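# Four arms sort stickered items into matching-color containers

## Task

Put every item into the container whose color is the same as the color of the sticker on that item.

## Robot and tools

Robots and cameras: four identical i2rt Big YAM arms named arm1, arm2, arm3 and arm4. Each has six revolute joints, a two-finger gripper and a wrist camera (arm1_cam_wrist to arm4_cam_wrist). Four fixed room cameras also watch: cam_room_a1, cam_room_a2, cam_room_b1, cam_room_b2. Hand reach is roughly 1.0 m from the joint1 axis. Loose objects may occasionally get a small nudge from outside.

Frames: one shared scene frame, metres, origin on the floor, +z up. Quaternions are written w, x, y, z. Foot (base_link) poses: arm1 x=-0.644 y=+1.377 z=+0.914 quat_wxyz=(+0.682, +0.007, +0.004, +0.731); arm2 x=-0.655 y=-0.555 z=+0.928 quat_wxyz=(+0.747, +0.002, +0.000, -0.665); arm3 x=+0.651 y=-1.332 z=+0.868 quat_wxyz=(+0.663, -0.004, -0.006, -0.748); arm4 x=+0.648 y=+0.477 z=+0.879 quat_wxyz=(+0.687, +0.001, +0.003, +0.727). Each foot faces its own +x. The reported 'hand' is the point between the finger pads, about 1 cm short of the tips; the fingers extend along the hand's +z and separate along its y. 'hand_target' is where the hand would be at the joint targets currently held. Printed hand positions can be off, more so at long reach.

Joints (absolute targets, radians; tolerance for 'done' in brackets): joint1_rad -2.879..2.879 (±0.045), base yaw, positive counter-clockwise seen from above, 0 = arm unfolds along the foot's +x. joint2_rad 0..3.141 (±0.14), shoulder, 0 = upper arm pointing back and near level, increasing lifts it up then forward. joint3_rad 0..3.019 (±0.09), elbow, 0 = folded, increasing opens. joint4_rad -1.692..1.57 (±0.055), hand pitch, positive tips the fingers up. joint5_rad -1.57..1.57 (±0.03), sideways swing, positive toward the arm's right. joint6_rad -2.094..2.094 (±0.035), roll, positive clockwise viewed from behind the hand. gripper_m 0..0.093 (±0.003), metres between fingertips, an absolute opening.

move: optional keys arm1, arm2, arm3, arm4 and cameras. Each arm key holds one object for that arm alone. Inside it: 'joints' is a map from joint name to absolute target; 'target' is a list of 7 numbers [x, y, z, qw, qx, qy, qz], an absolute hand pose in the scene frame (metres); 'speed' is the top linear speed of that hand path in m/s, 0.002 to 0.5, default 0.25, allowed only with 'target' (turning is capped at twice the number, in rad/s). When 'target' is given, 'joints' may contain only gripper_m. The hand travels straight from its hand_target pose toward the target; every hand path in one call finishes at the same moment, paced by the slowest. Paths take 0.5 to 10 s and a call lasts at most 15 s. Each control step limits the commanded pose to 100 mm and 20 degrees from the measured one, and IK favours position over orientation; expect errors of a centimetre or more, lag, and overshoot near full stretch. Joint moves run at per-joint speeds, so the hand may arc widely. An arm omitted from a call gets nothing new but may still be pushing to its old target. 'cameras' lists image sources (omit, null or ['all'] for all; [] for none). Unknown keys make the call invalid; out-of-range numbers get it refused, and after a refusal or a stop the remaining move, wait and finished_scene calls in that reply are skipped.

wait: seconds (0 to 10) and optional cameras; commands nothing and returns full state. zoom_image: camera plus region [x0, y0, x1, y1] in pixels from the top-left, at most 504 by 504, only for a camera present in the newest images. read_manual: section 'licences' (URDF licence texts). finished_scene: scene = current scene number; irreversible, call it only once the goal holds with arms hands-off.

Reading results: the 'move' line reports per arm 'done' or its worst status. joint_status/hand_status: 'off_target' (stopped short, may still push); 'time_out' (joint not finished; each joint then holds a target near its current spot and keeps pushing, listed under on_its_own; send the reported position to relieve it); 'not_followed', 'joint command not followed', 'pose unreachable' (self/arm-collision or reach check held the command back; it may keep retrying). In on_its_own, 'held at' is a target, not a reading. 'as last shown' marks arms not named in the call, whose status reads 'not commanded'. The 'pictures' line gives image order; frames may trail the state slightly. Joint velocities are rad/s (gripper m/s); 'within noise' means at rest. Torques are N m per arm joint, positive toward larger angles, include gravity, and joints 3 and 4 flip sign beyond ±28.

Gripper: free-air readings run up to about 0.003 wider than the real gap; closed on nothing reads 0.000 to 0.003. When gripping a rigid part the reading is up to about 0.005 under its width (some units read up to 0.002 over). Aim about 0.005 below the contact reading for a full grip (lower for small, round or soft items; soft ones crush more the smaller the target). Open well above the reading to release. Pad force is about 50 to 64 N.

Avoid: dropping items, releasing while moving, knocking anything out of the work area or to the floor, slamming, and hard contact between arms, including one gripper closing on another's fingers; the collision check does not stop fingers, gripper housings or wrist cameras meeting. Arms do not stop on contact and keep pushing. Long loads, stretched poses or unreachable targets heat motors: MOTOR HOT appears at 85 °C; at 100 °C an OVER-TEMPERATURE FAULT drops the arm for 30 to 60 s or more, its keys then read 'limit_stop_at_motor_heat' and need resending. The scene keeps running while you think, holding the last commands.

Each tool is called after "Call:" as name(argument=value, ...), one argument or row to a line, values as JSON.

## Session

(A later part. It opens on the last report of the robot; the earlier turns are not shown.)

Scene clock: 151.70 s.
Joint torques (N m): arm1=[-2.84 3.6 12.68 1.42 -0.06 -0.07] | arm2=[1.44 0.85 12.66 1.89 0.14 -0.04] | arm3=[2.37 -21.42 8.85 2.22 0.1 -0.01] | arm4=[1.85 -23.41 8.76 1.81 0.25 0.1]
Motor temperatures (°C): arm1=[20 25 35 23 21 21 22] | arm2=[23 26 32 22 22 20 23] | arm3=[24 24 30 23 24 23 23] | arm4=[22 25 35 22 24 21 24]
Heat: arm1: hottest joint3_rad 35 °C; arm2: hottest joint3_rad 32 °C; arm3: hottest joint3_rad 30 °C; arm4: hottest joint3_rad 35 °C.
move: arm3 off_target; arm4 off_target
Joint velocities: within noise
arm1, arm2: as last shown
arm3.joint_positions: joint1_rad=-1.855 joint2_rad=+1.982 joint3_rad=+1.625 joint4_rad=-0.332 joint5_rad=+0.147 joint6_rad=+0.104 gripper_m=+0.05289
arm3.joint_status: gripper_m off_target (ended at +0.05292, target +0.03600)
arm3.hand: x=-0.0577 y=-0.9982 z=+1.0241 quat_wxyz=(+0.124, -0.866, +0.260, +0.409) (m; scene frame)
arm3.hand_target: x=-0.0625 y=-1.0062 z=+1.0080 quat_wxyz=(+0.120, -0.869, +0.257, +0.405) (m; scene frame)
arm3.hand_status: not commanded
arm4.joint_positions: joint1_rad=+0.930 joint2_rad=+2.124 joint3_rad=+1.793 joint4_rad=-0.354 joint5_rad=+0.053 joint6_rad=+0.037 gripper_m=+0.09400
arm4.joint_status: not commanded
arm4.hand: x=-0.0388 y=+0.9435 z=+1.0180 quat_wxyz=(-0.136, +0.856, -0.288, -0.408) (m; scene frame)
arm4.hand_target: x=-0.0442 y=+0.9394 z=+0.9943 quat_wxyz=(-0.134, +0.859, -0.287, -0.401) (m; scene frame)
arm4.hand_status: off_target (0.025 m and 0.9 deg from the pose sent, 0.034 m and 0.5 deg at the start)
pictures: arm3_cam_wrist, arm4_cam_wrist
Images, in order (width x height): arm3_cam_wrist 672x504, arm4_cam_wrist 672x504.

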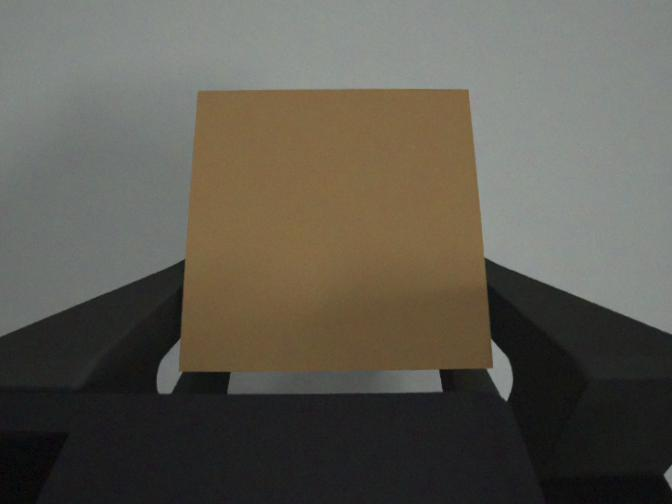

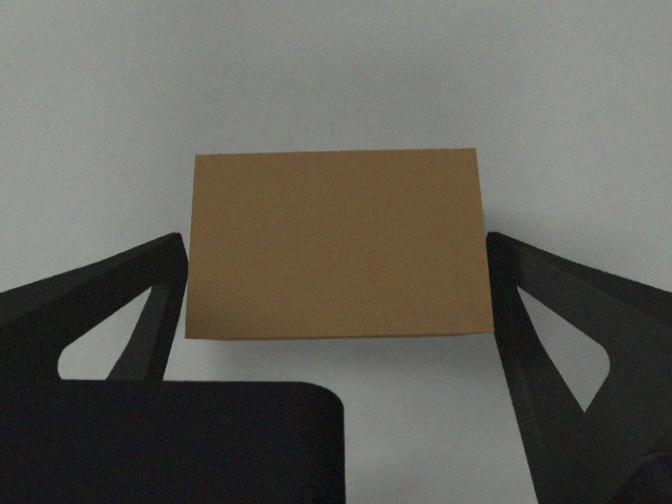

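Call:
move(
  arm4={"joints":{"gripper_m":0.048}},
  arm3={"target":[-0.045,-1.01,1.14,0.120,-0.869,0.257,0.405],"speed":0.2},
  cameras=["arm4_cam_wrist"],
)

Call:
move(
  arm4={"target":[-0.03,0.935,1.14,0.134,-0.859,0.287,0.401],"speed":0.2},
  arm3={"target":[0.38,-1.235,1.16,0.120,-0.869,0.257,0.405],"speed":0.3},
  cameras=["arm4_cam_wrist"],
)

Call:
move(
  arm4={"target":[0.38,0.65,1.16,0.134,-0.859,0.287,0.401],"speed":0.3},
  arm3={"joints":{"joint2_rad":0.7,"joint3_rad":1.4,"joint4_rad":-1.4,"joint5_rad":0,"joint6_rad":0}},
  cameras=["arm3_cam_wrist","arm4_cam_wrist"],
)

Call:
move(
  arm4={"joints":{"joint2_rad":0.7,"joint3_rad":1.4,"joint4_rad":-1.4,"joint5_rad":0,"joint6_rad":0}},
  arm3={"joints":{"joint1_rad":1.06}},
  cameras=[],
)

Call:
move(
  arm4={"joints":{"joint1_rad":-1.147}},
  cameras=["arm3_cam_wrist","arm4_cam_wrist"],
)

Scene clock: 171.97 s.
Joint torques (N m): arm1=[-3.02 4.31 12.63 1.33 -0.07 -0.06] | arm2=[1.32 0.67 12.63 1.91 0.14 -0.05] | arm3=[1.96 -22.12 14.08 1.26 0.03 -0.02] | arm4=[1.85 -23 8.94 1.85 0.23 0.08]
Motor temperatures (°C): arm1=[20 24 36 23 21 21 21] | arm2=[23 25 32 22 22 20 23] | arm3=[24 26 30 23 24 23 24] | arm4=[22 25 33 22 24 21 24]
Heat: arm1: hottest joint3_rad 36 °C; arm2: hottest joint3_rad 32 °C; arm3: hottest joint3_rad 30 °C; arm4: hottest joint3_rad 33 °C.
move: arm3 off_target; arm4 off_target
Joint velocities: within noise
arm1, arm2: as last shown
arm3.joint_positions: joint1_rad=-1.855 joint2_rad=+1.864 joint3_rad=+1.710 joint4_rad=-0.592 joint5_rad=+0.147 joint6_rad=+0.104 gripper_m=+0.05290
arm3.joint_status: not commanded
arm3.hand: x=-0.0314 y=-1.0083 z=+1.1116 quat_wxyz=(+0.121, -0.878, +0.261, +0.383) (m; scene frame)
arm3.hand_target: x=-0.0435 y=-1.0106 z=+1.1400 quat_wxyz=(+0.120, -0.869, +0.257, +0.405) (m; scene frame)
arm3.hand_status: off_target (0.032 m and 2.8 deg from the pose sent, 0.117 m and 0.8 deg at the start)
arm4.joint_positions: joint1_rad=+0.930 joint2_rad=+2.124 joint3_rad=+1.793 joint4_rad=-0.353 joint5_rad=+0.054 joint6_rad=+0.037 gripper_m=+0.06941
arm4.joint_status: gripper_m off_target (ended at +0.06943, target +0.04800)
arm4.hand: x=-0.0388 y=+0.9437 z=+1.0181 quat_wxyz=(-0.137, +0.856, -0.288, -0.408) (m; scene frame)
arm4.hand_target: x=-0.0441 y=+0.9396 z=+0.9943 quat_wxyz=(-0.134, +0.859, -0.287, -0.401) (m; scene frame)
arm4.hand_status: not commanded
pictures: arm4_cam_wrist
Images, in order (width x height): arm4_cam_wrist 672x504.

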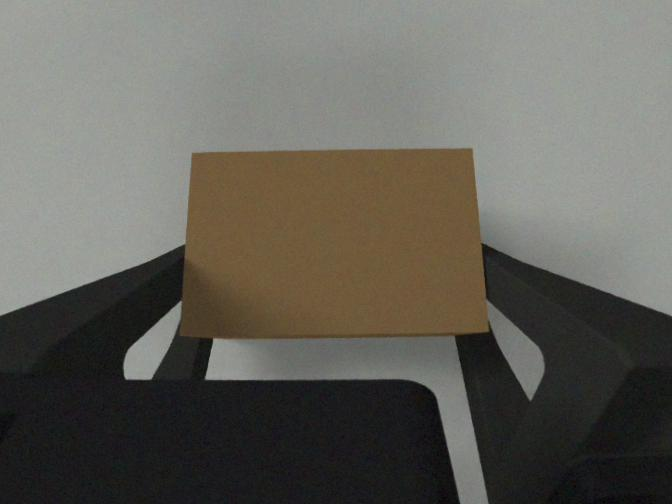

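Scene clock: 174.43 s.
Joint torques (N m): arm1=[-2.43 4.37 12.74 1.43 -0.01 -0.05] | arm2=[1.44 0.73 12.66 1.89 0.14 -0.05] | arm3=[1.85 0.21 9.68 1.25 0.32 0.02] | arm4=[1.55 -26.87 13.46 0.83 0.09 0.05]
Motor temperatures (°C): arm1=[20 24 36 23 21 21 21] | arm2=[23 25 32 22 22 20 23] | arm3=[24 26 30 23 24 23 24] | arm4=[22 25 34 22 24 21 25]
Heat: arm1: hottest joint3_rad 36 °C; arm2: hottest joint3_rad 32 °C; arm3: hottest joint3_rad 30 °C; arm4: hottest joint3_rad 34 °C.
move: arm3 done; arm4 off_target
Joint velocities: within noise
arm1, arm2: as last shown
arm3.joint_positions: joint1_rad=-1.580 joint2_rad=+0.534 joint3_rad=+0.727 joint4_rad=-0.927 joint5_rad=+0.351 joint6_rad=+0.287 gripper_m=+0.05291
arm3.joint_status: not commanded
arm3.hand: x=+0.3806 y=-1.2322 z=+1.1633 quat_wxyz=(+0.122, -0.867, +0.259, +0.409) (m; scene frame)
arm3.hand_target: x=+0.3801 y=-1.2349 z=+1.1599 quat_wxyz=(+0.120, -0.869, +0.257, +0.405) (m; scene frame)
arm3.hand_status: done (0.004 m and 0.6 deg from the pose sent, 0.472 m and 2.8 deg at the start)
arm4.joint_positions: joint1_rad=+0.930 joint2_rad=+2.037 joint3_rad=+1.897 joint4_rad=-0.623 joint5_rad=+0.054 joint6_rad=+0.037 gripper_m=+0.06941
arm4.joint_status: not commanded
arm4.hand: x=-0.0201 y=+0.9318 z=+1.0958 quat_wxyz=(-0.127, +0.871, -0.292, -0.373) (m; scene frame)
arm4.hand_target: x=-0.0280 y=+0.9338 z=+1.1397 quat_wxyz=(-0.134, +0.859, -0.287, -0.401) (m; scene frame)
arm4.hand_status: off_target (0.045 m and 3.6 deg from the pose sent, 0.123 m and 0.9 deg at the start)
pictures: arm4_cam_wrist
Images, in order (width x height): arm4_cam_wrist 672x504.

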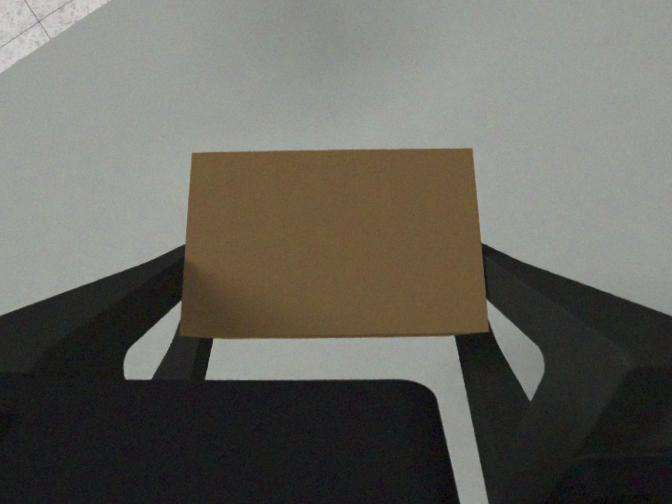

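Scene clock: 176.83 s.
Joint torques (N m): arm1=[-2.61 4.25 12.64 1.44 -0.07 -0.09] | arm2=[1.44 0.91 12.67 1.88 0.14 -0.04] | arm3=[2.14 0.26 11.4 1.28 -0.09 -0.11] | arm4=[0.97 -0.32 9.91 0.79 0.28 0.17]
Motor temperatures (°C): arm1=[20 24 36 23 21 21 21] | arm2=[23 25 32 22 22 20 23] | arm3=[24 26 30 23 24 23 24] | arm4=[22 25 34 22 24 21 25]
Heat: arm1: hottest joint3_rad 36 °C; arm2: hottest joint3_rad 32 °C; arm3: hottest joint3_rad 30 °C; arm4: hottest joint3_rad 34 °C.
move: arm3 done; arm4 done
Joint velocities: within noise
arm1, arm2: as last shown
arm3.joint_positions: joint1_rad=-1.580 joint2_rad=+0.695 joint3_rad=+1.364 joint4_rad=-1.395 joint5_rad=+0.002 joint6_rad=+0.007 gripper_m=+0.05291
arm3.joint_status: all done
arm3.hand: x=+0.3947 y=-1.2905 z=+1.3655 quat_wxyz=(+0.020, -0.910, +0.066, +0.408) (m; scene frame)
arm3.hand_target: x=+0.3961 y=-1.2939 z=+1.3809 quat_wxyz=(+0.019, -0.905, +0.056, +0.420) (m; scene frame)
arm3.hand_status: not commanded
arm4.joint_positions: joint1_rad=+0.999 joint2_rad=+0.607 joint3_rad=+0.700 joint4_rad=-0.784 joint5_rad=+0.104 joint6_rad=+0.070 gripper_m=+0.06941
arm4.joint_status: not commanded
arm4.hand: x=+0.3810 y=+0.6514 z=+1.1617 quat_wxyz=(-0.138, +0.858, -0.283, -0.406) (m; scene frame)
arm4.hand_target: x=+0.3800 y=+0.6500 z=+1.1600 quat_wxyz=(-0.134, +0.859, -0.287, -0.401) (m; scene frame)
arm4.hand_status: done (0.002 m and 0.9 deg from the pose sent, 0.494 m and 3.6 deg at the start)
pictures: arm3_cam_wrist, arm4_cam_wrist
Images, in order (width x height): arm3_cam_wrist 672x504, arm4_cam_wrist 672x504.

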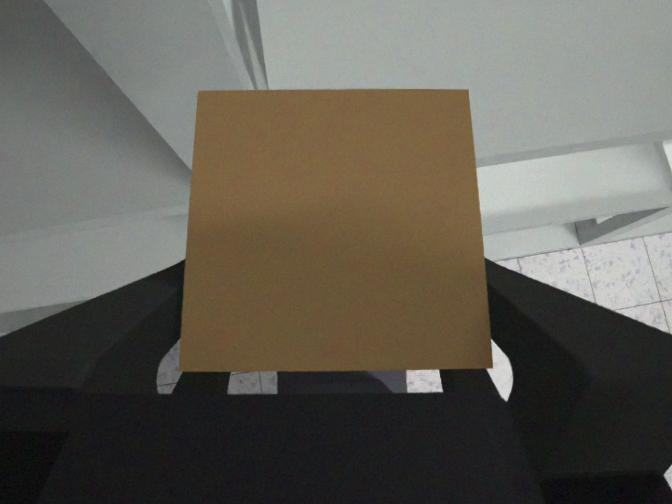

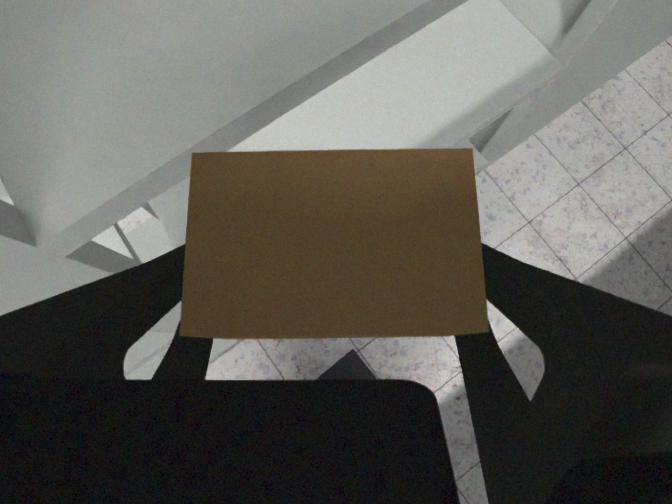

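Scene clock: 179.07 s.
Joint torques (N m): arm1=[-2.67 3.55 12.75 1.39 -0.08 -0.05] | arm2=[1.44 0.85 12.63 1.91 0.14 -0.04] | arm3=[2.02 -0.15 11.32 1.31 0.12 -0.11] | arm4=[1.44 0.73 10.28 0.87 -0.03 -0.1]
Motor temperatures (°C): arm1=[20 24 36 23 21 21 21] | arm2=[23 25 32 22 22 20 23] | arm3=[24 26 30 23 24 23 24] | arm4=[22 25 34 22 24 21 25]
Heat: arm1: hottest joint3_rad 36 °C; arm2: hottest joint3_rad 32 °C; arm3: hottest joint3_rad 30 °C; arm4: hottest joint3_rad 34 °C.
move: arm3 done; arm4 done
Joint velocities: within noise
arm1.joint_positions: joint1_rad=-2.285 joint2_rad=+0.596 joint3_rad=+1.362 joint4_rad=-1.191 joint5_rad=-0.013 joint6_rad=+0.005 gripper_m=+0.09297
arm1.joint_status: not commanded
arm1.hand: x=-0.4376 y=+1.2293 z=+1.4733 quat_wxyz=(-0.510, -0.265, -0.801, +0.167) (m; scene frame)
arm1.hand_target: x=-0.4433 y=+1.2306 z=+1.4893 quat_wxyz=(-0.518, -0.264, -0.795, +0.174) (m; scene frame)
arm1.hand_status: not commanded
arm2.joint_positions: joint1_rad=+0.841 joint2_rad=+0.599 joint3_rad=+1.362 joint4_rad=-1.185 joint5_rad=+0.003 joint6_rad=+0.013 gripper_m=+0.09293
arm2.joint_status: not commanded
arm2.hand: x=-0.4541 y=-0.7005 z=+1.4915 quat_wxyz=(-0.519, -0.260, -0.798, +0.160) (m; scene frame)
arm2.hand_target: x=-0.4594 y=-0.6950 z=+1.5067 quat_wxyz=(-0.527, -0.252, -0.795, +0.165) (m; scene frame)
arm2.hand_status: not commanded
arm3.joint_positions: joint1_rad=+1.049 joint2_rad=+0.703 joint3_rad=+1.364 joint4_rad=-1.395 joint5_rad=-0.003 joint6_rad=+0.006 gripper_m=+0.05290
arm3.joint_status: all done
arm3.hand: x=+0.8592 y=-1.4810 z=+1.3667 quat_wxyz=(-0.389, -0.288, -0.865, +0.132) (m; scene frame)
arm3.hand_target: x=+0.8568 y=-1.4760 z=+1.3839 quat_wxyz=(-0.404, -0.279, -0.861, +0.137) (m; scene frame)
arm3.hand_status: not commanded
arm4.joint_positions: joint1_rad=+0.999 joint2_rad=+0.693 joint3_rad=+1.365 joint4_rad=-1.390 joint5_rad=+0.004 joint6_rad=+0.013 gripper_m=+0.06941
arm4.joint_status: all done
arm4.hand: x=+0.4261 y=+0.6073 z=+1.3803 quat_wxyz=(-0.102, +0.878, -0.240, -0.402) (m; scene frame)
arm4.hand_target: x=+0.4268 y=+0.6042 z=+1.3938 quat_wxyz=(-0.104, +0.877, -0.229, -0.410) (m; scene frame)
arm4.hand_status: not commanded
pictures: none
No camera images: "cameras" was empty.

Scene clock: 181.10 s.
Joint torques (N m): arm1=[-3.19 4.48 12.64 1.46 -0.07 -0.03] | arm2=[1.44 0.79 12.64 1.88 0.15 -0.05] | arm3=[2.02 -0.26 11.32 1.29 0.12 -0.11] | arm4=[0.56 0.26 10.17 0.9 0.05 -0.08]
Motor temperatures (°C): arm1=[20 24 36 23 21 21 21] | arm2=[23 25 32 22 22 20 23] | arm3=[24 26 30 23 24 23 24] | arm4=[22 25 34 22 24 21 25]
Heat: arm1: hottest joint3_rad 36 °C; arm2: hottest joint3_rad 32 °C; arm3: hottest joint3_rad 30 °C; arm4: hottest joint3_rad 34 °C.
move: arm4 done
Joint velocities: within noise
arm1, arm2, arm3: as last shown
arm4.joint_positions: joint1_rad=-1.144 joint2_rad=+0.695 joint3_rad=+1.365 joint4_rad=-1.390 joint5_rad=+0.001 joint6_rad=+0.012 gripper_m=+0.06946
arm4.joint_status: all done
arm4.hand: x=+0.8798 y=+0.5988 z=+1.3777 quat_wxyz=(-0.398, +0.213, -0.887, -0.100) (m; scene frame)
arm4.hand_target: x=+0.8777 y=+0.5969 z=+1.3917 quat_wxyz=(-0.407, +0.216, -0.882, -0.099) (m; scene frame)
arm4.hand_status: not commanded
pictures: arm3_cam_wrist, arm4_cam_wrist
Images, in order (width x height): arm3_cam_wrist 672x504, arm4_cam_wrist 672x504.

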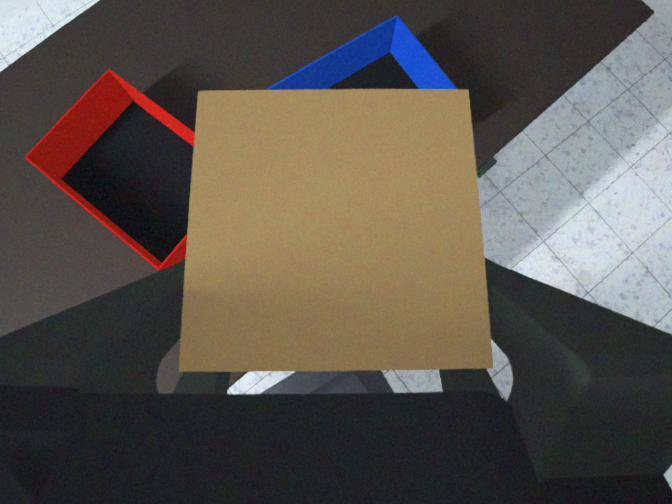

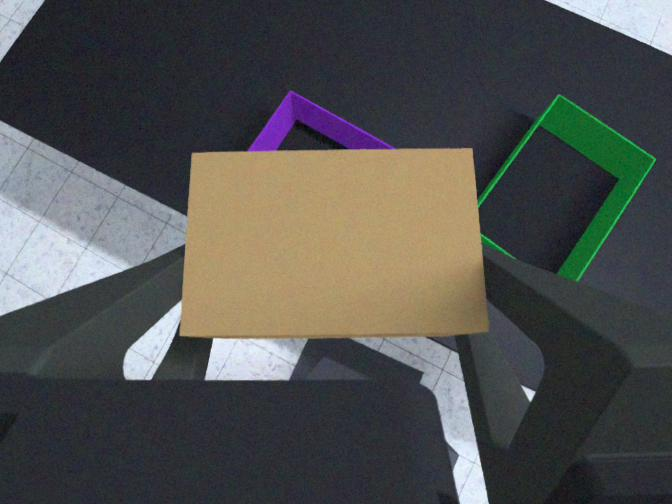

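Call:
move(
  arm3={"target":[1.19,-1.715,0.94,0.372,0.284,0.875,-0.121],"speed":0.35},
  arm4={"target":[1.10,0.707,0.94,0.380,-0.215,0.895,0.0913],"speed":0.35},
  cameras=["arm3_cam_wrist","arm4_cam_wrist"],
)

Scene clock: 186.57 s.
Joint torques (N m): arm1=[-3.08 3.9 12.71 1.5 -0.06 -0.01] | arm2=[1.44 0.79 12.64 1.94 0.15 -0.04] | arm3=[2.2 -19.02 11.77 2.13 -0.02 0.02] | arm4=[-0.26 -12.92 8.27 1.7 0.01 -0.1]
Motor temperatures (°C): arm1=[20 24 36 23 21 21 21] | arm2=[23 25 33 22 22 20 23] | arm3=[24 25 31 23 24 23 24] | arm4=[22 25 35 22 24 21 25]
Heat: arm1: hottest joint3_rad 36 °C; arm2: hottest joint3_rad 33 °C; arm3: hottest joint3_rad 31 °C; arm4: hottest joint3_rad 35 °C.
move: arm3 off_target; arm4 off_target
Joint velocities: within noise
arm1, arm2: as last shown
arm3.joint_positions: joint1_rad=+1.058 joint2_rad=+1.842 joint3_rad=+1.110 joint4_rad=-0.119 joint5_rad=+0.000 joint6_rad=+0.007 gripper_m=+0.05290
arm3.joint_status: not commanded
arm3.hand: x=+1.1626 y=-1.7072 z=+0.9105 quat_wxyz=(-0.338, -0.292, -0.887, +0.115) (m; scene frame)
arm3.hand_target: x=+1.1883 y=-1.7135 z=+0.9410 quat_wxyz=(-0.372, -0.284, -0.875, +0.121) (m; scene frame)
arm3.hand_status: off_target (0.041 m and 4.3 deg from the pose sent, 0.588 m and 2.6 deg at the start)
arm4.joint_positions: joint1_rad=-1.149 joint2_rad=+1.520 joint3_rad=+0.667 joint4_rad=+0.035 joint5_rad=+0.001 joint6_rad=+0.012 gripper_m=+0.06946
arm4.joint_status: not commanded
arm4.hand: x=+1.0830 y=+0.7023 z=+0.9210 quat_wxyz=(-0.354, +0.215, -0.906, -0.088) (m; scene frame)
arm4.hand_target: x=+1.0993 y=+0.7066 z=+0.9403 quat_wxyz=(-0.380, +0.215, -0.895, -0.091) (m; scene frame)
arm4.hand_status: off_target (0.026 m and 3.3 deg from the pose sent, 0.502 m and 2.4 deg at the start)
pictures: arm3_cam_wrist, arm4_cam_wrist
Images, in order (width x height): arm3_cam_wrist 672x504, arm4_cam_wrist 672x504.

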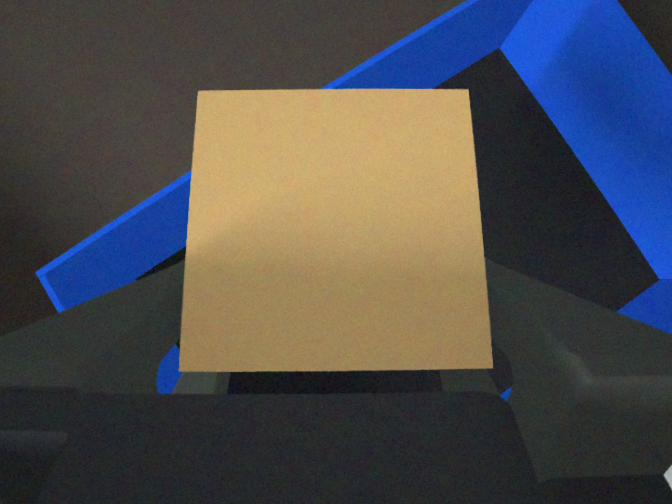

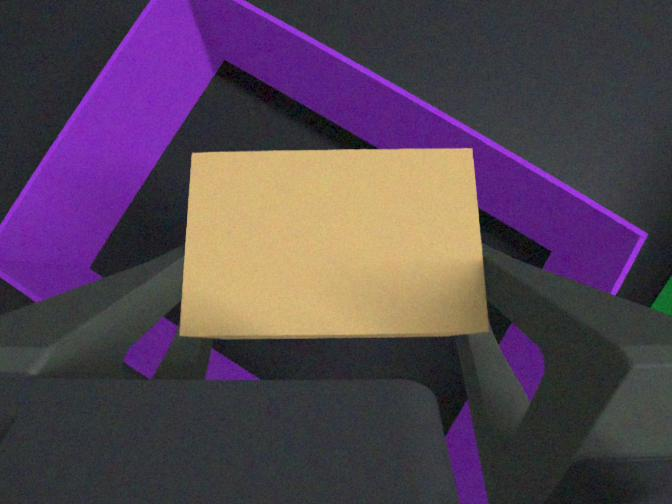

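Call:
move(
  arm3={"target":[1.183,-1.757,0.86,0.372,0.284,0.875,-0.121],"speed":0.3},
  arm4={"target":[1.126,0.733,0.85,0.380,-0.215,0.895,0.0913],"speed":0.3},
  cameras=["arm3_cam_wrist","arm4_cam_wrist"],
)

Scene clock: 201.63 s.
Joint torques (N m): arm1=[-3.08 4.07 12.83 1.29 -0.05 -0.04] | arm2=[1.38 0.91 12.66 1.92 0.15 -0.05] | arm3=[0.85 -21.3 10.22 2.13 -0.1 -0.13] | arm4=[1.2 -15.79 6.8 1.72 0.21 0.12]
Motor temperatures (°C): arm1=[20 24 37 23 21 21 21] | arm2=[23 25 33 22 22 20 23] | arm3=[24 26 31 23 24 23 24] | arm4=[22 24 34 22 24 21 26]
Heat: arm1: hottest joint3_rad 37 °C; arm2: hottest joint3_rad 33 °C; arm3: hottest joint3_rad 31 °C; arm4: hottest joint3_rad 34 °C.
move: arm3 off_target; arm4 off_target
Joint velocities: within noise
arm1, arm2: as last shown
arm3.joint_positions: joint1_rad=+1.011 joint2_rad=+2.034 joint3_rad=+1.143 joint4_rad=+0.039 joint5_rad=-0.045 joint6_rad=-0.026 gripper_m=+0.05290
arm3.joint_status: not commanded
arm3.hand: x=+1.1636 y=-1.7377 z=+0.8303 quat_wxyz=(-0.340, -0.291, -0.888, +0.108) (m; scene frame)
arm3.hand_target: x=+1.1815 y=-1.7559 z=+0.8611 quat_wxyz=(-0.372, -0.284, -0.875, +0.121) (m; scene frame)
arm3.hand_status: off_target (0.040 m and 4.4 deg from the pose sent, 0.074 m and 4.3 deg at the start)
arm4.joint_positions: joint1_rad=-1.135 joint2_rad=+1.831 joint3_rad=+0.716 joint4_rad=+0.293 joint5_rad=+0.014 joint6_rad=+0.012 gripper_m=+0.06946
arm4.joint_status: not commanded
arm4.hand: x=+1.1077 y=+0.7204 z=+0.8319 quat_wxyz=(-0.353, +0.219, -0.906, -0.084) (m; scene frame)
arm4.hand_target: x=+1.1251 y=+0.7327 z=+0.8506 quat_wxyz=(-0.380, +0.215, -0.895, -0.092) (m; scene frame)
arm4.hand_status: off_target (0.029 m and 3.5 deg from the pose sent, 0.088 m and 3.3 deg at the start)
pictures: arm3_cam_wrist, arm4_cam_wrist
Images, in order (width x height): arm3_cam_wrist 672x504, arm4_cam_wrist 672x504.

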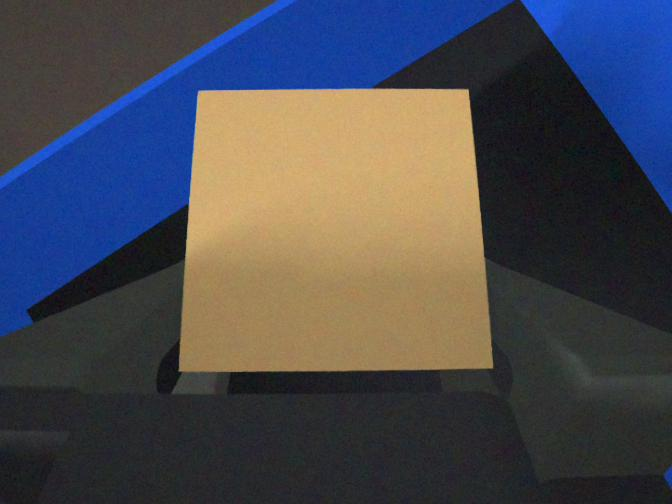

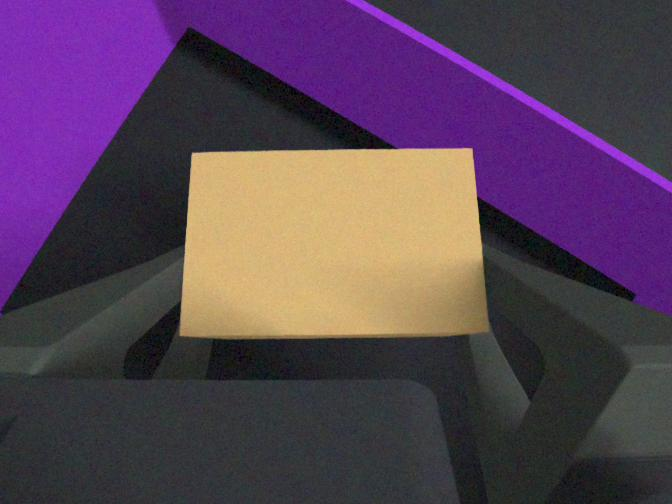

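Call:
move(
  arm3={"target":[1.181,-1.772,0.785,0.372,0.284,0.875,-0.121],"speed":0.22},
  arm4={"target":[1.122,0.741,0.785,0.380,-0.215,0.895,0.0913],"speed":0.22},
  cameras=["arm3_cam_wrist","arm4_cam_wrist"],
)

Scene clock: 208.03 s.
Joint torques (N m): arm1=[-2.78 4.25 12.82 1.4 -0.01 -0.04] | arm2=[1.49 0.91 12.64 1.94 0.14 -0.05] | arm3=[0.03 -22.07 8.91 2.14 -0.1 -0.13] | arm4=[0.97 -16.5 5.11 1.68 0.22 0.16]
Motor temperatures (°C): arm1=[20 24 37 23 21 21 21] | arm2=[23 25 33 22 22 20 23] | arm3=[24 26 31 23 24 23 24] | arm4=[22 25 33 22 24 21 26]
Heat: arm1: hottest joint3_rad 37 °C; arm2: hottest joint3_rad 33 °C; arm3: hottest joint3_rad 31 °C; arm4: hottest joint3_rad 33 °C.
move: arm3 off_target; arm4 off_target
Joint velocities: within noise
arm1, arm2: as last shown
arm3.joint_positions: joint1_rad=+0.997 joint2_rad=+2.200 joint3_rad=+1.179 joint4_rad=+0.177 joint5_rad=-0.061 joint6_rad=-0.041 gripper_m=+0.05290
arm3.joint_status: not commanded
arm3.hand: x=+1.1662 y=-1.7493 z=+0.7610 quat_wxyz=(-0.344, -0.287, -0.888, +0.107) (m; scene frame)
arm3.hand_target: x=+1.1797 y=-1.7710 z=+0.7859 quat_wxyz=(-0.372, -0.284, -0.875, +0.121) (m; scene frame)
arm3.hand_status: off_target (0.036 m and 3.9 deg from the pose sent, 0.059 m and 4.4 deg at the start)
arm4.joint_positions: joint1_rad=-1.113 joint2_rad=+2.017 joint3_rad=+0.736 joint4_rad=+0.474 joint5_rad=+0.030 joint6_rad=+0.020 gripper_m=+0.06946
arm4.joint_status: not commanded
arm4.hand: x=+1.1078 y=+0.7306 z=+0.7752 quat_wxyz=(-0.360, +0.222, -0.902, -0.084) (m; scene frame)
arm4.hand_target: x=+1.1213 y=+0.7408 z=+0.7853 quat_wxyz=(-0.380, +0.215, -0.895, -0.092) (m; scene frame)
arm4.hand_status: off_target (0.020 m and 2.7 deg from the pose sent, 0.053 m and 3.5 deg at the start)
pictures: arm3_cam_wrist, arm4_cam_wrist
Images, in order (width x height): arm3_cam_wrist 672x504, arm4_cam_wrist 672x504.

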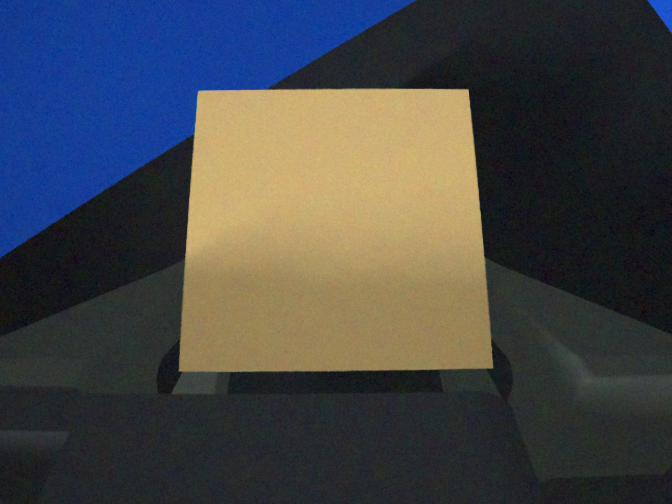

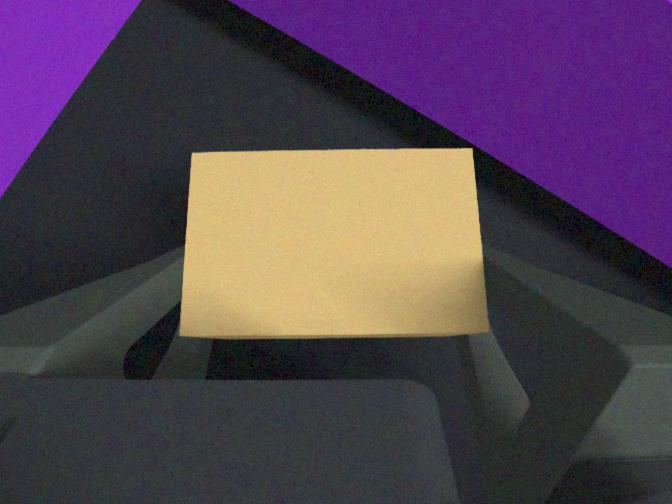

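Call:
move(
  arm3={"target":[1.180,-1.772,0.765,0.372,0.284,0.875,-0.121],"speed":0.08},
  arm4={"target":[1.117,0.741,0.755,0.380,-0.215,0.895,0.0913],"speed":0.08},
  cameras=[],
)

Call:
move(
  arm3={"target":[1.178,-1.771,0.746,0.372,0.284,0.875,-0.121],"speed":0.06},
  arm4={"target":[1.116,0.741,0.735,0.380,-0.215,0.895,0.0913],"speed":0.06},
  cameras=[],
)

Scene clock: 213.73 s.
Joint torques (N m): arm1=[-2.73 4.01 12.68 1.26 -0.07 -0.03] | arm2=[1.44 0.91 12.63 1.92 0.13 -0.04] | arm3=[0.09 -19.6 8.79 2.24 -0.11 -0.14] | arm4=[1.49 -14.86 4.48 1.87 0.24 0.15]
Motor temperatures (°C): arm1=[20 24 37 23 21 21 21] | arm2=[23 25 33 22 22 20 23] | arm3=[24 26 31 23 24 23 24] | arm4=[22 24 33 22 24 21 26]
Heat: arm1: hottest joint3_rad 37 °C; arm2: hottest joint3_rad 33 °C; arm3: hottest joint3_rad 31 °C; arm4: hottest joint3_rad 33 °C.
move: arm3 off_target; arm4 off_target
Joint velocities: within noise
arm1, arm2: as last shown
arm3.joint_positions: joint1_rad=+0.997 joint2_rad=+2.221 joint3_rad=+1.185 joint4_rad=+0.213 joint5_rad=-0.061 joint6_rad=-0.042 gripper_m=+0.05290
arm3.joint_status: not commanded
arm3.hand: x=+1.1698 y=-1.7522 z=+0.7560 quat_wxyz=(-0.353, -0.285, -0.884, +0.111) (m; scene frame)
arm3.hand_target: x=+1.1791 y=-1.7714 z=+0.7657 quat_wxyz=(-0.372, -0.284, -0.875, +0.121) (m; scene frame)
arm3.hand_status: off_target (0.024 m and 2.6 deg from the pose sent, 0.027 m and 3.9 deg at the start)
arm4.joint_positions: joint1_rad=-1.110 joint2_rad=+2.093 joint3_rad=+0.743 joint4_rad=+0.558 joint5_rad=+0.034 joint6_rad=+0.025 gripper_m=+0.06946
arm4.joint_status: not commanded
arm4.hand: x=+1.1075 y=+0.7316 z=+0.7530 quat_wxyz=(-0.367, +0.220, -0.900, -0.085) (m; scene frame)
arm4.hand_target: x=+1.1167 y=+0.7410 z=+0.7554 quat_wxyz=(-0.380, +0.215, -0.895, -0.092) (m; scene frame)
arm4.hand_status: off_target (0.014 m and 1.8 deg from the pose sent, 0.025 m and 2.6 deg at the start)
pictures: none
No camera images: "cameras" was empty.

Scene clock: 214.70 s.
Joint torques (N m): arm1=[-2.43 4.07 12.67 1.26 -0.07 -0.06] | arm2=[1.38 0.85 12.6 1.91 0.14 -0.04] | arm3=[0.15 -18.61 8.32 1.94 -0.13 -0.11] | arm4=[1.14 -14.33 3.92 1.65 0.28 0.14]
Motor temperatures (°C): arm1=[20 24 37 23 21 21 21] | arm2=[23 25 33 22 22 20 23] | arm3=[24 26 31 23 24 23 24] | arm4=[22 24 33 22 24 21 26]
Heat: arm1: hottest joint3_rad 37 °C; arm2: hottest joint3_rad 33 °C; arm3: hottest joint3_rad 31 °C; arm4: hottest joint3_rad 33 °C.
move: arm3 off_target; arm4 off_target
Joint velocities: within noise
arm1, arm2: as last shown
arm3.joint_positions: joint1_rad=+0.997 joint2_rad=+2.244 joint3_rad=+1.193 joint4_rad=+0.259 joint5_rad=-0.062 joint6_rad=-0.044 gripper_m=+0.05291
arm3.joint_status: not commanded
arm3.hand: x=+1.1747 y=-1.7563 z=+0.7514 quat_wxyz=(-0.366, -0.282, -0.879, +0.116) (m; scene frame)
arm3.hand_target: x=+1.1775 y=-1.7705 z=+0.7464 quat_wxyz=(-0.372, -0.284, -0.875, +0.121) (m; scene frame)
arm3.hand_status: off_target (0.016 m and 1.0 deg from the pose sent, 0.023 m and 2.7 deg at the start)
arm4.joint_positions: joint1_rad=-1.109 joint2_rad=+2.139 joint3_rad=+0.760 joint4_rad=+0.611 joint5_rad=+0.035 joint6_rad=+0.028 gripper_m=+0.06946
arm4.joint_status: not commanded
arm4.hand: x=+1.1130 y=+0.7350 z=+0.7434 quat_wxyz=(-0.378, +0.217, -0.896, -0.089) (m; scene frame)
arm4.hand_target: x=+1.1157 y=+0.7409 z=+0.7353 quat_wxyz=(-0.380, +0.215, -0.895, -0.091) (m; scene frame)
arm4.hand_status: off_target (0.011 m and 0.4 deg from the pose sent, 0.022 m and 1.8 deg at the start)
pictures: none
No camera images: "cameras" was empty.

Call:
move(
  arm3={"target":[1.177,-1.770,0.736,0.372,0.284,0.875,-0.121],"speed":0.06},
  arm4={"target":[1.115,0.740,0.728,0.380,-0.215,0.895,0.0913],"speed":0.06},
  cameras=[],
)

Scene clock: 218.33 s.
Joint torques (N m): arm1=[-2.43 3.84 12.67 1.43 -0.04 -0.03] | arm2=[1.44 0.91 12.62 1.92 0.14 -0.05] | arm3=[0.15 -17.85 7.94 1.7 -0.11 -0.11] | arm4=[0.97 -13.39 4.12 1.52 0.23 0.13]
Motor temperatures (°C): arm1=[20 24 37 23 21 21 21] | arm2=[23 25 33 22 22 20 23] | arm3=[24 26 31 23 24 23 24] | arm4=[22 25 32 22 24 21 26]
Heat: arm1: hottest joint3_rad 37 °C; arm2: hottest joint3_rad 33 °C; arm3: hottest joint3_rad 31 °C; arm4: hottest joint3_rad 32 °C.
move: arm3 off_target; arm4 off_target
Joint velocities: within noise
arm1, arm2: as last shown
arm3.joint_positions: joint1_rad=+0.997 joint2_rad=+2.256 joint3_rad=+1.198 joint4_rad=+0.285 joint5_rad=-0.062 joint6_rad=-0.045 gripper_m=+0.05291
arm3.joint_status: not commanded
arm3.hand: x=+1.1777 y=-1.7588 z=+0.7502 quat_wxyz=(-0.374, -0.280, -0.876, +0.120) (m; scene frame)
arm3.hand_target: x=+1.1763 y=-1.7692 z=+0.7363 quat_wxyz=(-0.372, -0.284, -0.875, +0.121) (m; scene frame)
arm3.hand_status: off_target (0.018 m and 0.6 deg from the pose sent, 0.021 m and 1.0 deg at the start)
arm4.joint_positions: joint1_rad=-1.109 joint2_rad=+2.150 joint3_rad=+0.760 joint4_rad=+0.637 joint5_rad=+0.035 joint6_rad=+0.028 gripper_m=+0.06946
arm4.joint_status: not commanded
arm4.hand: x=+1.1144 y=+0.7357 z=+0.7426 quat_wxyz=(-0.385, +0.216, -0.893, -0.091) (m; scene frame)
arm4.hand_target: x=+1.1144 y=+0.7397 z=+0.7283 quat_wxyz=(-0.380, +0.215, -0.895, -0.091) (m; scene frame)
arm4.hand_status: off_target (0.015 m and 0.6 deg from the pose sent, 0.016 m and 0.4 deg at the start)
pictures: none
No camera images: "cameras" was empty.

Contact both. Release and lift.

Call:
move(
  arm3={"target":[1.178,-1.764,0.747,0.372,0.284,0.875,-0.121],"speed":0.06,"joints":{"gripper_m":0.093}},
  arm4={"target":[1.115,0.738,0.740,0.380,-0.215,0.895,0.0913],"speed":0.06,"joints":{"gripper_m":0.093}},
  cameras=[],
)

Call:
move(
  arm3={"target":[1.150,-1.742,0.95,0.372,0.284,0.875,-0.121],"speed":0.25},
  arm4={"target":[1.085,0.722,0.95,0.380,-0.215,0.895,0.0913],"speed":0.25},
  cameras=["arm3_cam_wrist","arm4_cam_wrist"],
)

Scene clock: 223.97 s.
Joint torques (N m): arm1=[-2.67 4.42 12.56 1.31 -0.09 -0.04] | arm2=[1.38 0.79 12.64 1.91 0.14 -0.05] | arm3=[0.79 -21.07 6.67 1.1 0.11 -0.02] | arm4=[0.85 -17.55 3.18 0.79 0.09 0.12]
Motor temperatures (°C): arm1=[20 24 37 23 21 21 21] | arm2=[23 25 33 22 22 20 23] | arm3=[24 26 30 23 24 23 24] | arm4=[22 25 32 22 24 21 26]
Heat: arm1: hottest joint3_rad 37 °C; arm2: hottest joint3_rad 33 °C; arm3: hottest joint3_rad 30 °C; arm4: hottest joint3_rad 32 °C.
move: arm3 done; arm4 done
Joint velocities: within noise
arm1.joint_positions: joint1_rad=-2.285 joint2_rad=+0.596 joint3_rad=+1.362 joint4_rad=-1.191 joint5_rad=-0.013 joint6_rad=+0.005 gripper_m=+0.09297
arm1.joint_status: not commanded
arm1.hand: x=-0.4376 y=+1.2293 z=+1.4733 quat_wxyz=(-0.510, -0.265, -0.801, +0.167) (m; scene frame)
arm1.hand_target: x=-0.4433 y=+1.2306 z=+1.4893 quat_wxyz=(-0.518, -0.264, -0.795, +0.174) (m; scene frame)
arm1.hand_status: not commanded
arm2.joint_positions: joint1_rad=+0.841 joint2_rad=+0.599 joint3_rad=+1.362 joint4_rad=-1.185 joint5_rad=+0.003 joint6_rad=+0.013 gripper_m=+0.09293
arm2.joint_status: not commanded
arm2.hand: x=-0.4541 y=-0.7005 z=+1.4915 quat_wxyz=(-0.519, -0.260, -0.798, +0.160) (m; scene frame)
arm2.hand_target: x=-0.4594 y=-0.6950 z=+1.5067 quat_wxyz=(-0.527, -0.252, -0.795, +0.165) (m; scene frame)
arm2.hand_status: not commanded
arm3.joint_positions: joint1_rad=+0.997 joint2_rad=+2.261 joint3_rad=+1.198 joint4_rad=+0.286 joint5_rad=-0.061 joint6_rad=-0.045 gripper_m=+0.09297
arm3.joint_status: all done
arm3.hand: x=+1.1770 y=-1.7584 z=+0.7472 quat_wxyz=(-0.373, -0.281, -0.876, +0.119) (m; scene frame)
arm3.hand_target: x=+1.1780 y=-1.7639 z=+0.7472 quat_wxyz=(-0.372, -0.284, -0.875, +0.121) (m; scene frame)
arm3.hand_status: done (0.006 m and 0.5 deg from the pose sent, 0.006 m and 0.5 deg at the start)
arm4.joint_positions: joint1_rad=-1.109 joint2_rad=+2.155 joint3_rad=+0.760 joint4_rad=+0.634 joint5_rad=+0.035 joint6_rad=+0.028 gripper_m=+0.09291
arm4.joint_status: all done
arm4.hand: x=+1.1127 y=+0.7348 z=+0.7391 quat_wxyz=(-0.381, +0.217, -0.894, -0.090) (m; scene frame)
arm4.hand_target: x=+1.1150 y=+0.7380 z=+0.7401 quat_wxyz=(-0.380, +0.215, -0.895, -0.091) (m; scene frame)
arm4.hand_status: done (0.004 m and 0.3 deg from the pose sent, 0.004 m and 0.7 deg at the start)
pictures: none
No camera images: "cameras" was empty.

Scene clock: 225.53 s.
Joint torques (N m): arm1=[-3.66 4.25 12.67 1.32 -0.03 -0.03] | arm2=[1.38 0.79 12.64 1.91 0.14 -0.04] | arm3=[0.38 -17.9 7.84 1.1 -0.05 -0.08] | arm4=[1.03 -11.28 7.91 0.75 0.15 0.14]
Motor temperatures (°C): arm1=[20 24 37 23 21 21 21] | arm2=[23 25 33 22 22 20 23] | arm3=[24 26 30 23 24 23 24] | arm4=[22 25 32 22 24 21 26]
Heat: arm1: hottest joint3_rad 37 °C; arm2: hottest joint3_rad 33 °C; arm3: hottest joint3_rad 30 °C; arm4: hottest joint3_rad 32 °C.
move: arm3 done; arm4 done
Joint velocities: within noise
arm1, arm2: as last shown
arm3.joint_positions: joint1_rad=+0.997 joint2_rad=+1.789 joint3_rad=+1.130 joint4_rad=-0.103 joint5_rad=-0.061 joint6_rad=-0.045 gripper_m=+0.09297
arm3.joint_status: not commanded
arm3.hand: x=+1.1564 y=-1.7387 z=+0.9557 quat_wxyz=(-0.379, -0.279, -0.874, +0.122) (m; scene frame)
arm3.hand_target: x=+1.1500 y=-1.7418 z=+0.9501 quat_wxyz=(-0.372, -0.284, -0.875, +0.121) (m; scene frame)
arm3.hand_status: done (0.009 m and 1.0 deg from the pose sent, 0.205 m and 0.5 deg at the start)
arm4.joint_positions: joint1_rad=-1.109 joint2_rad=+1.466 joint3_rad=+0.674 joint4_rad=+0.036 joint5_rad=+0.035 joint6_rad=+0.028 gripper_m=+0.09291
arm4.joint_status: not commanded
arm4.hand: x=+1.0833 y=+0.7182 z=+0.9503 quat_wxyz=(-0.384, +0.216, -0.893, -0.090) (m; scene frame)
arm4.hand_target: x=+1.0849 y=+0.7220 z=+0.9500 quat_wxyz=(-0.380, +0.215, -0.895, -0.091) (m; scene frame)
arm4.hand_status: done (0.004 m and 0.5 deg from the pose sent, 0.213 m and 0.3 deg at the start)
pictures: arm3_cam_wrist, arm4_cam_wrist
Images, in order (width x height): arm3_cam_wrist 672x504, arm4_cam_wrist 672x504.

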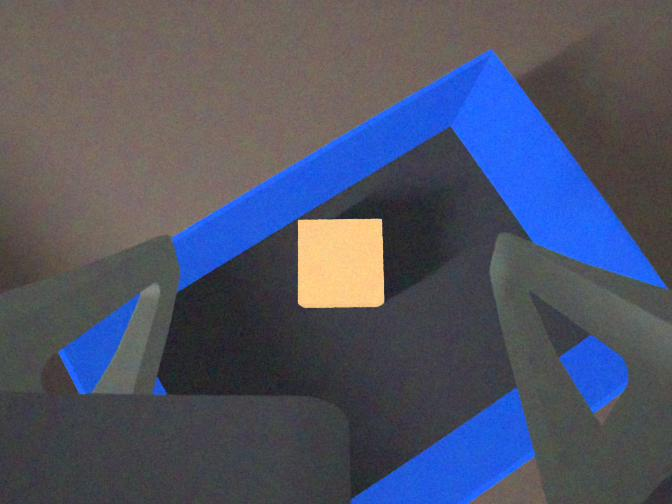

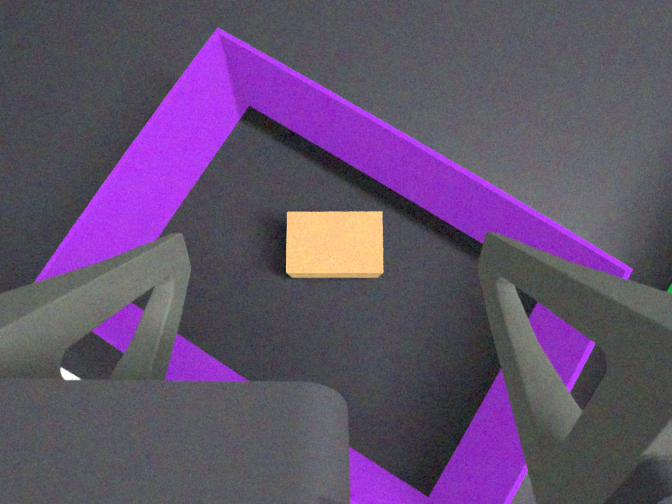

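Call:
finished_scene(
  scene=3,
)

The scene is finished: the task was done.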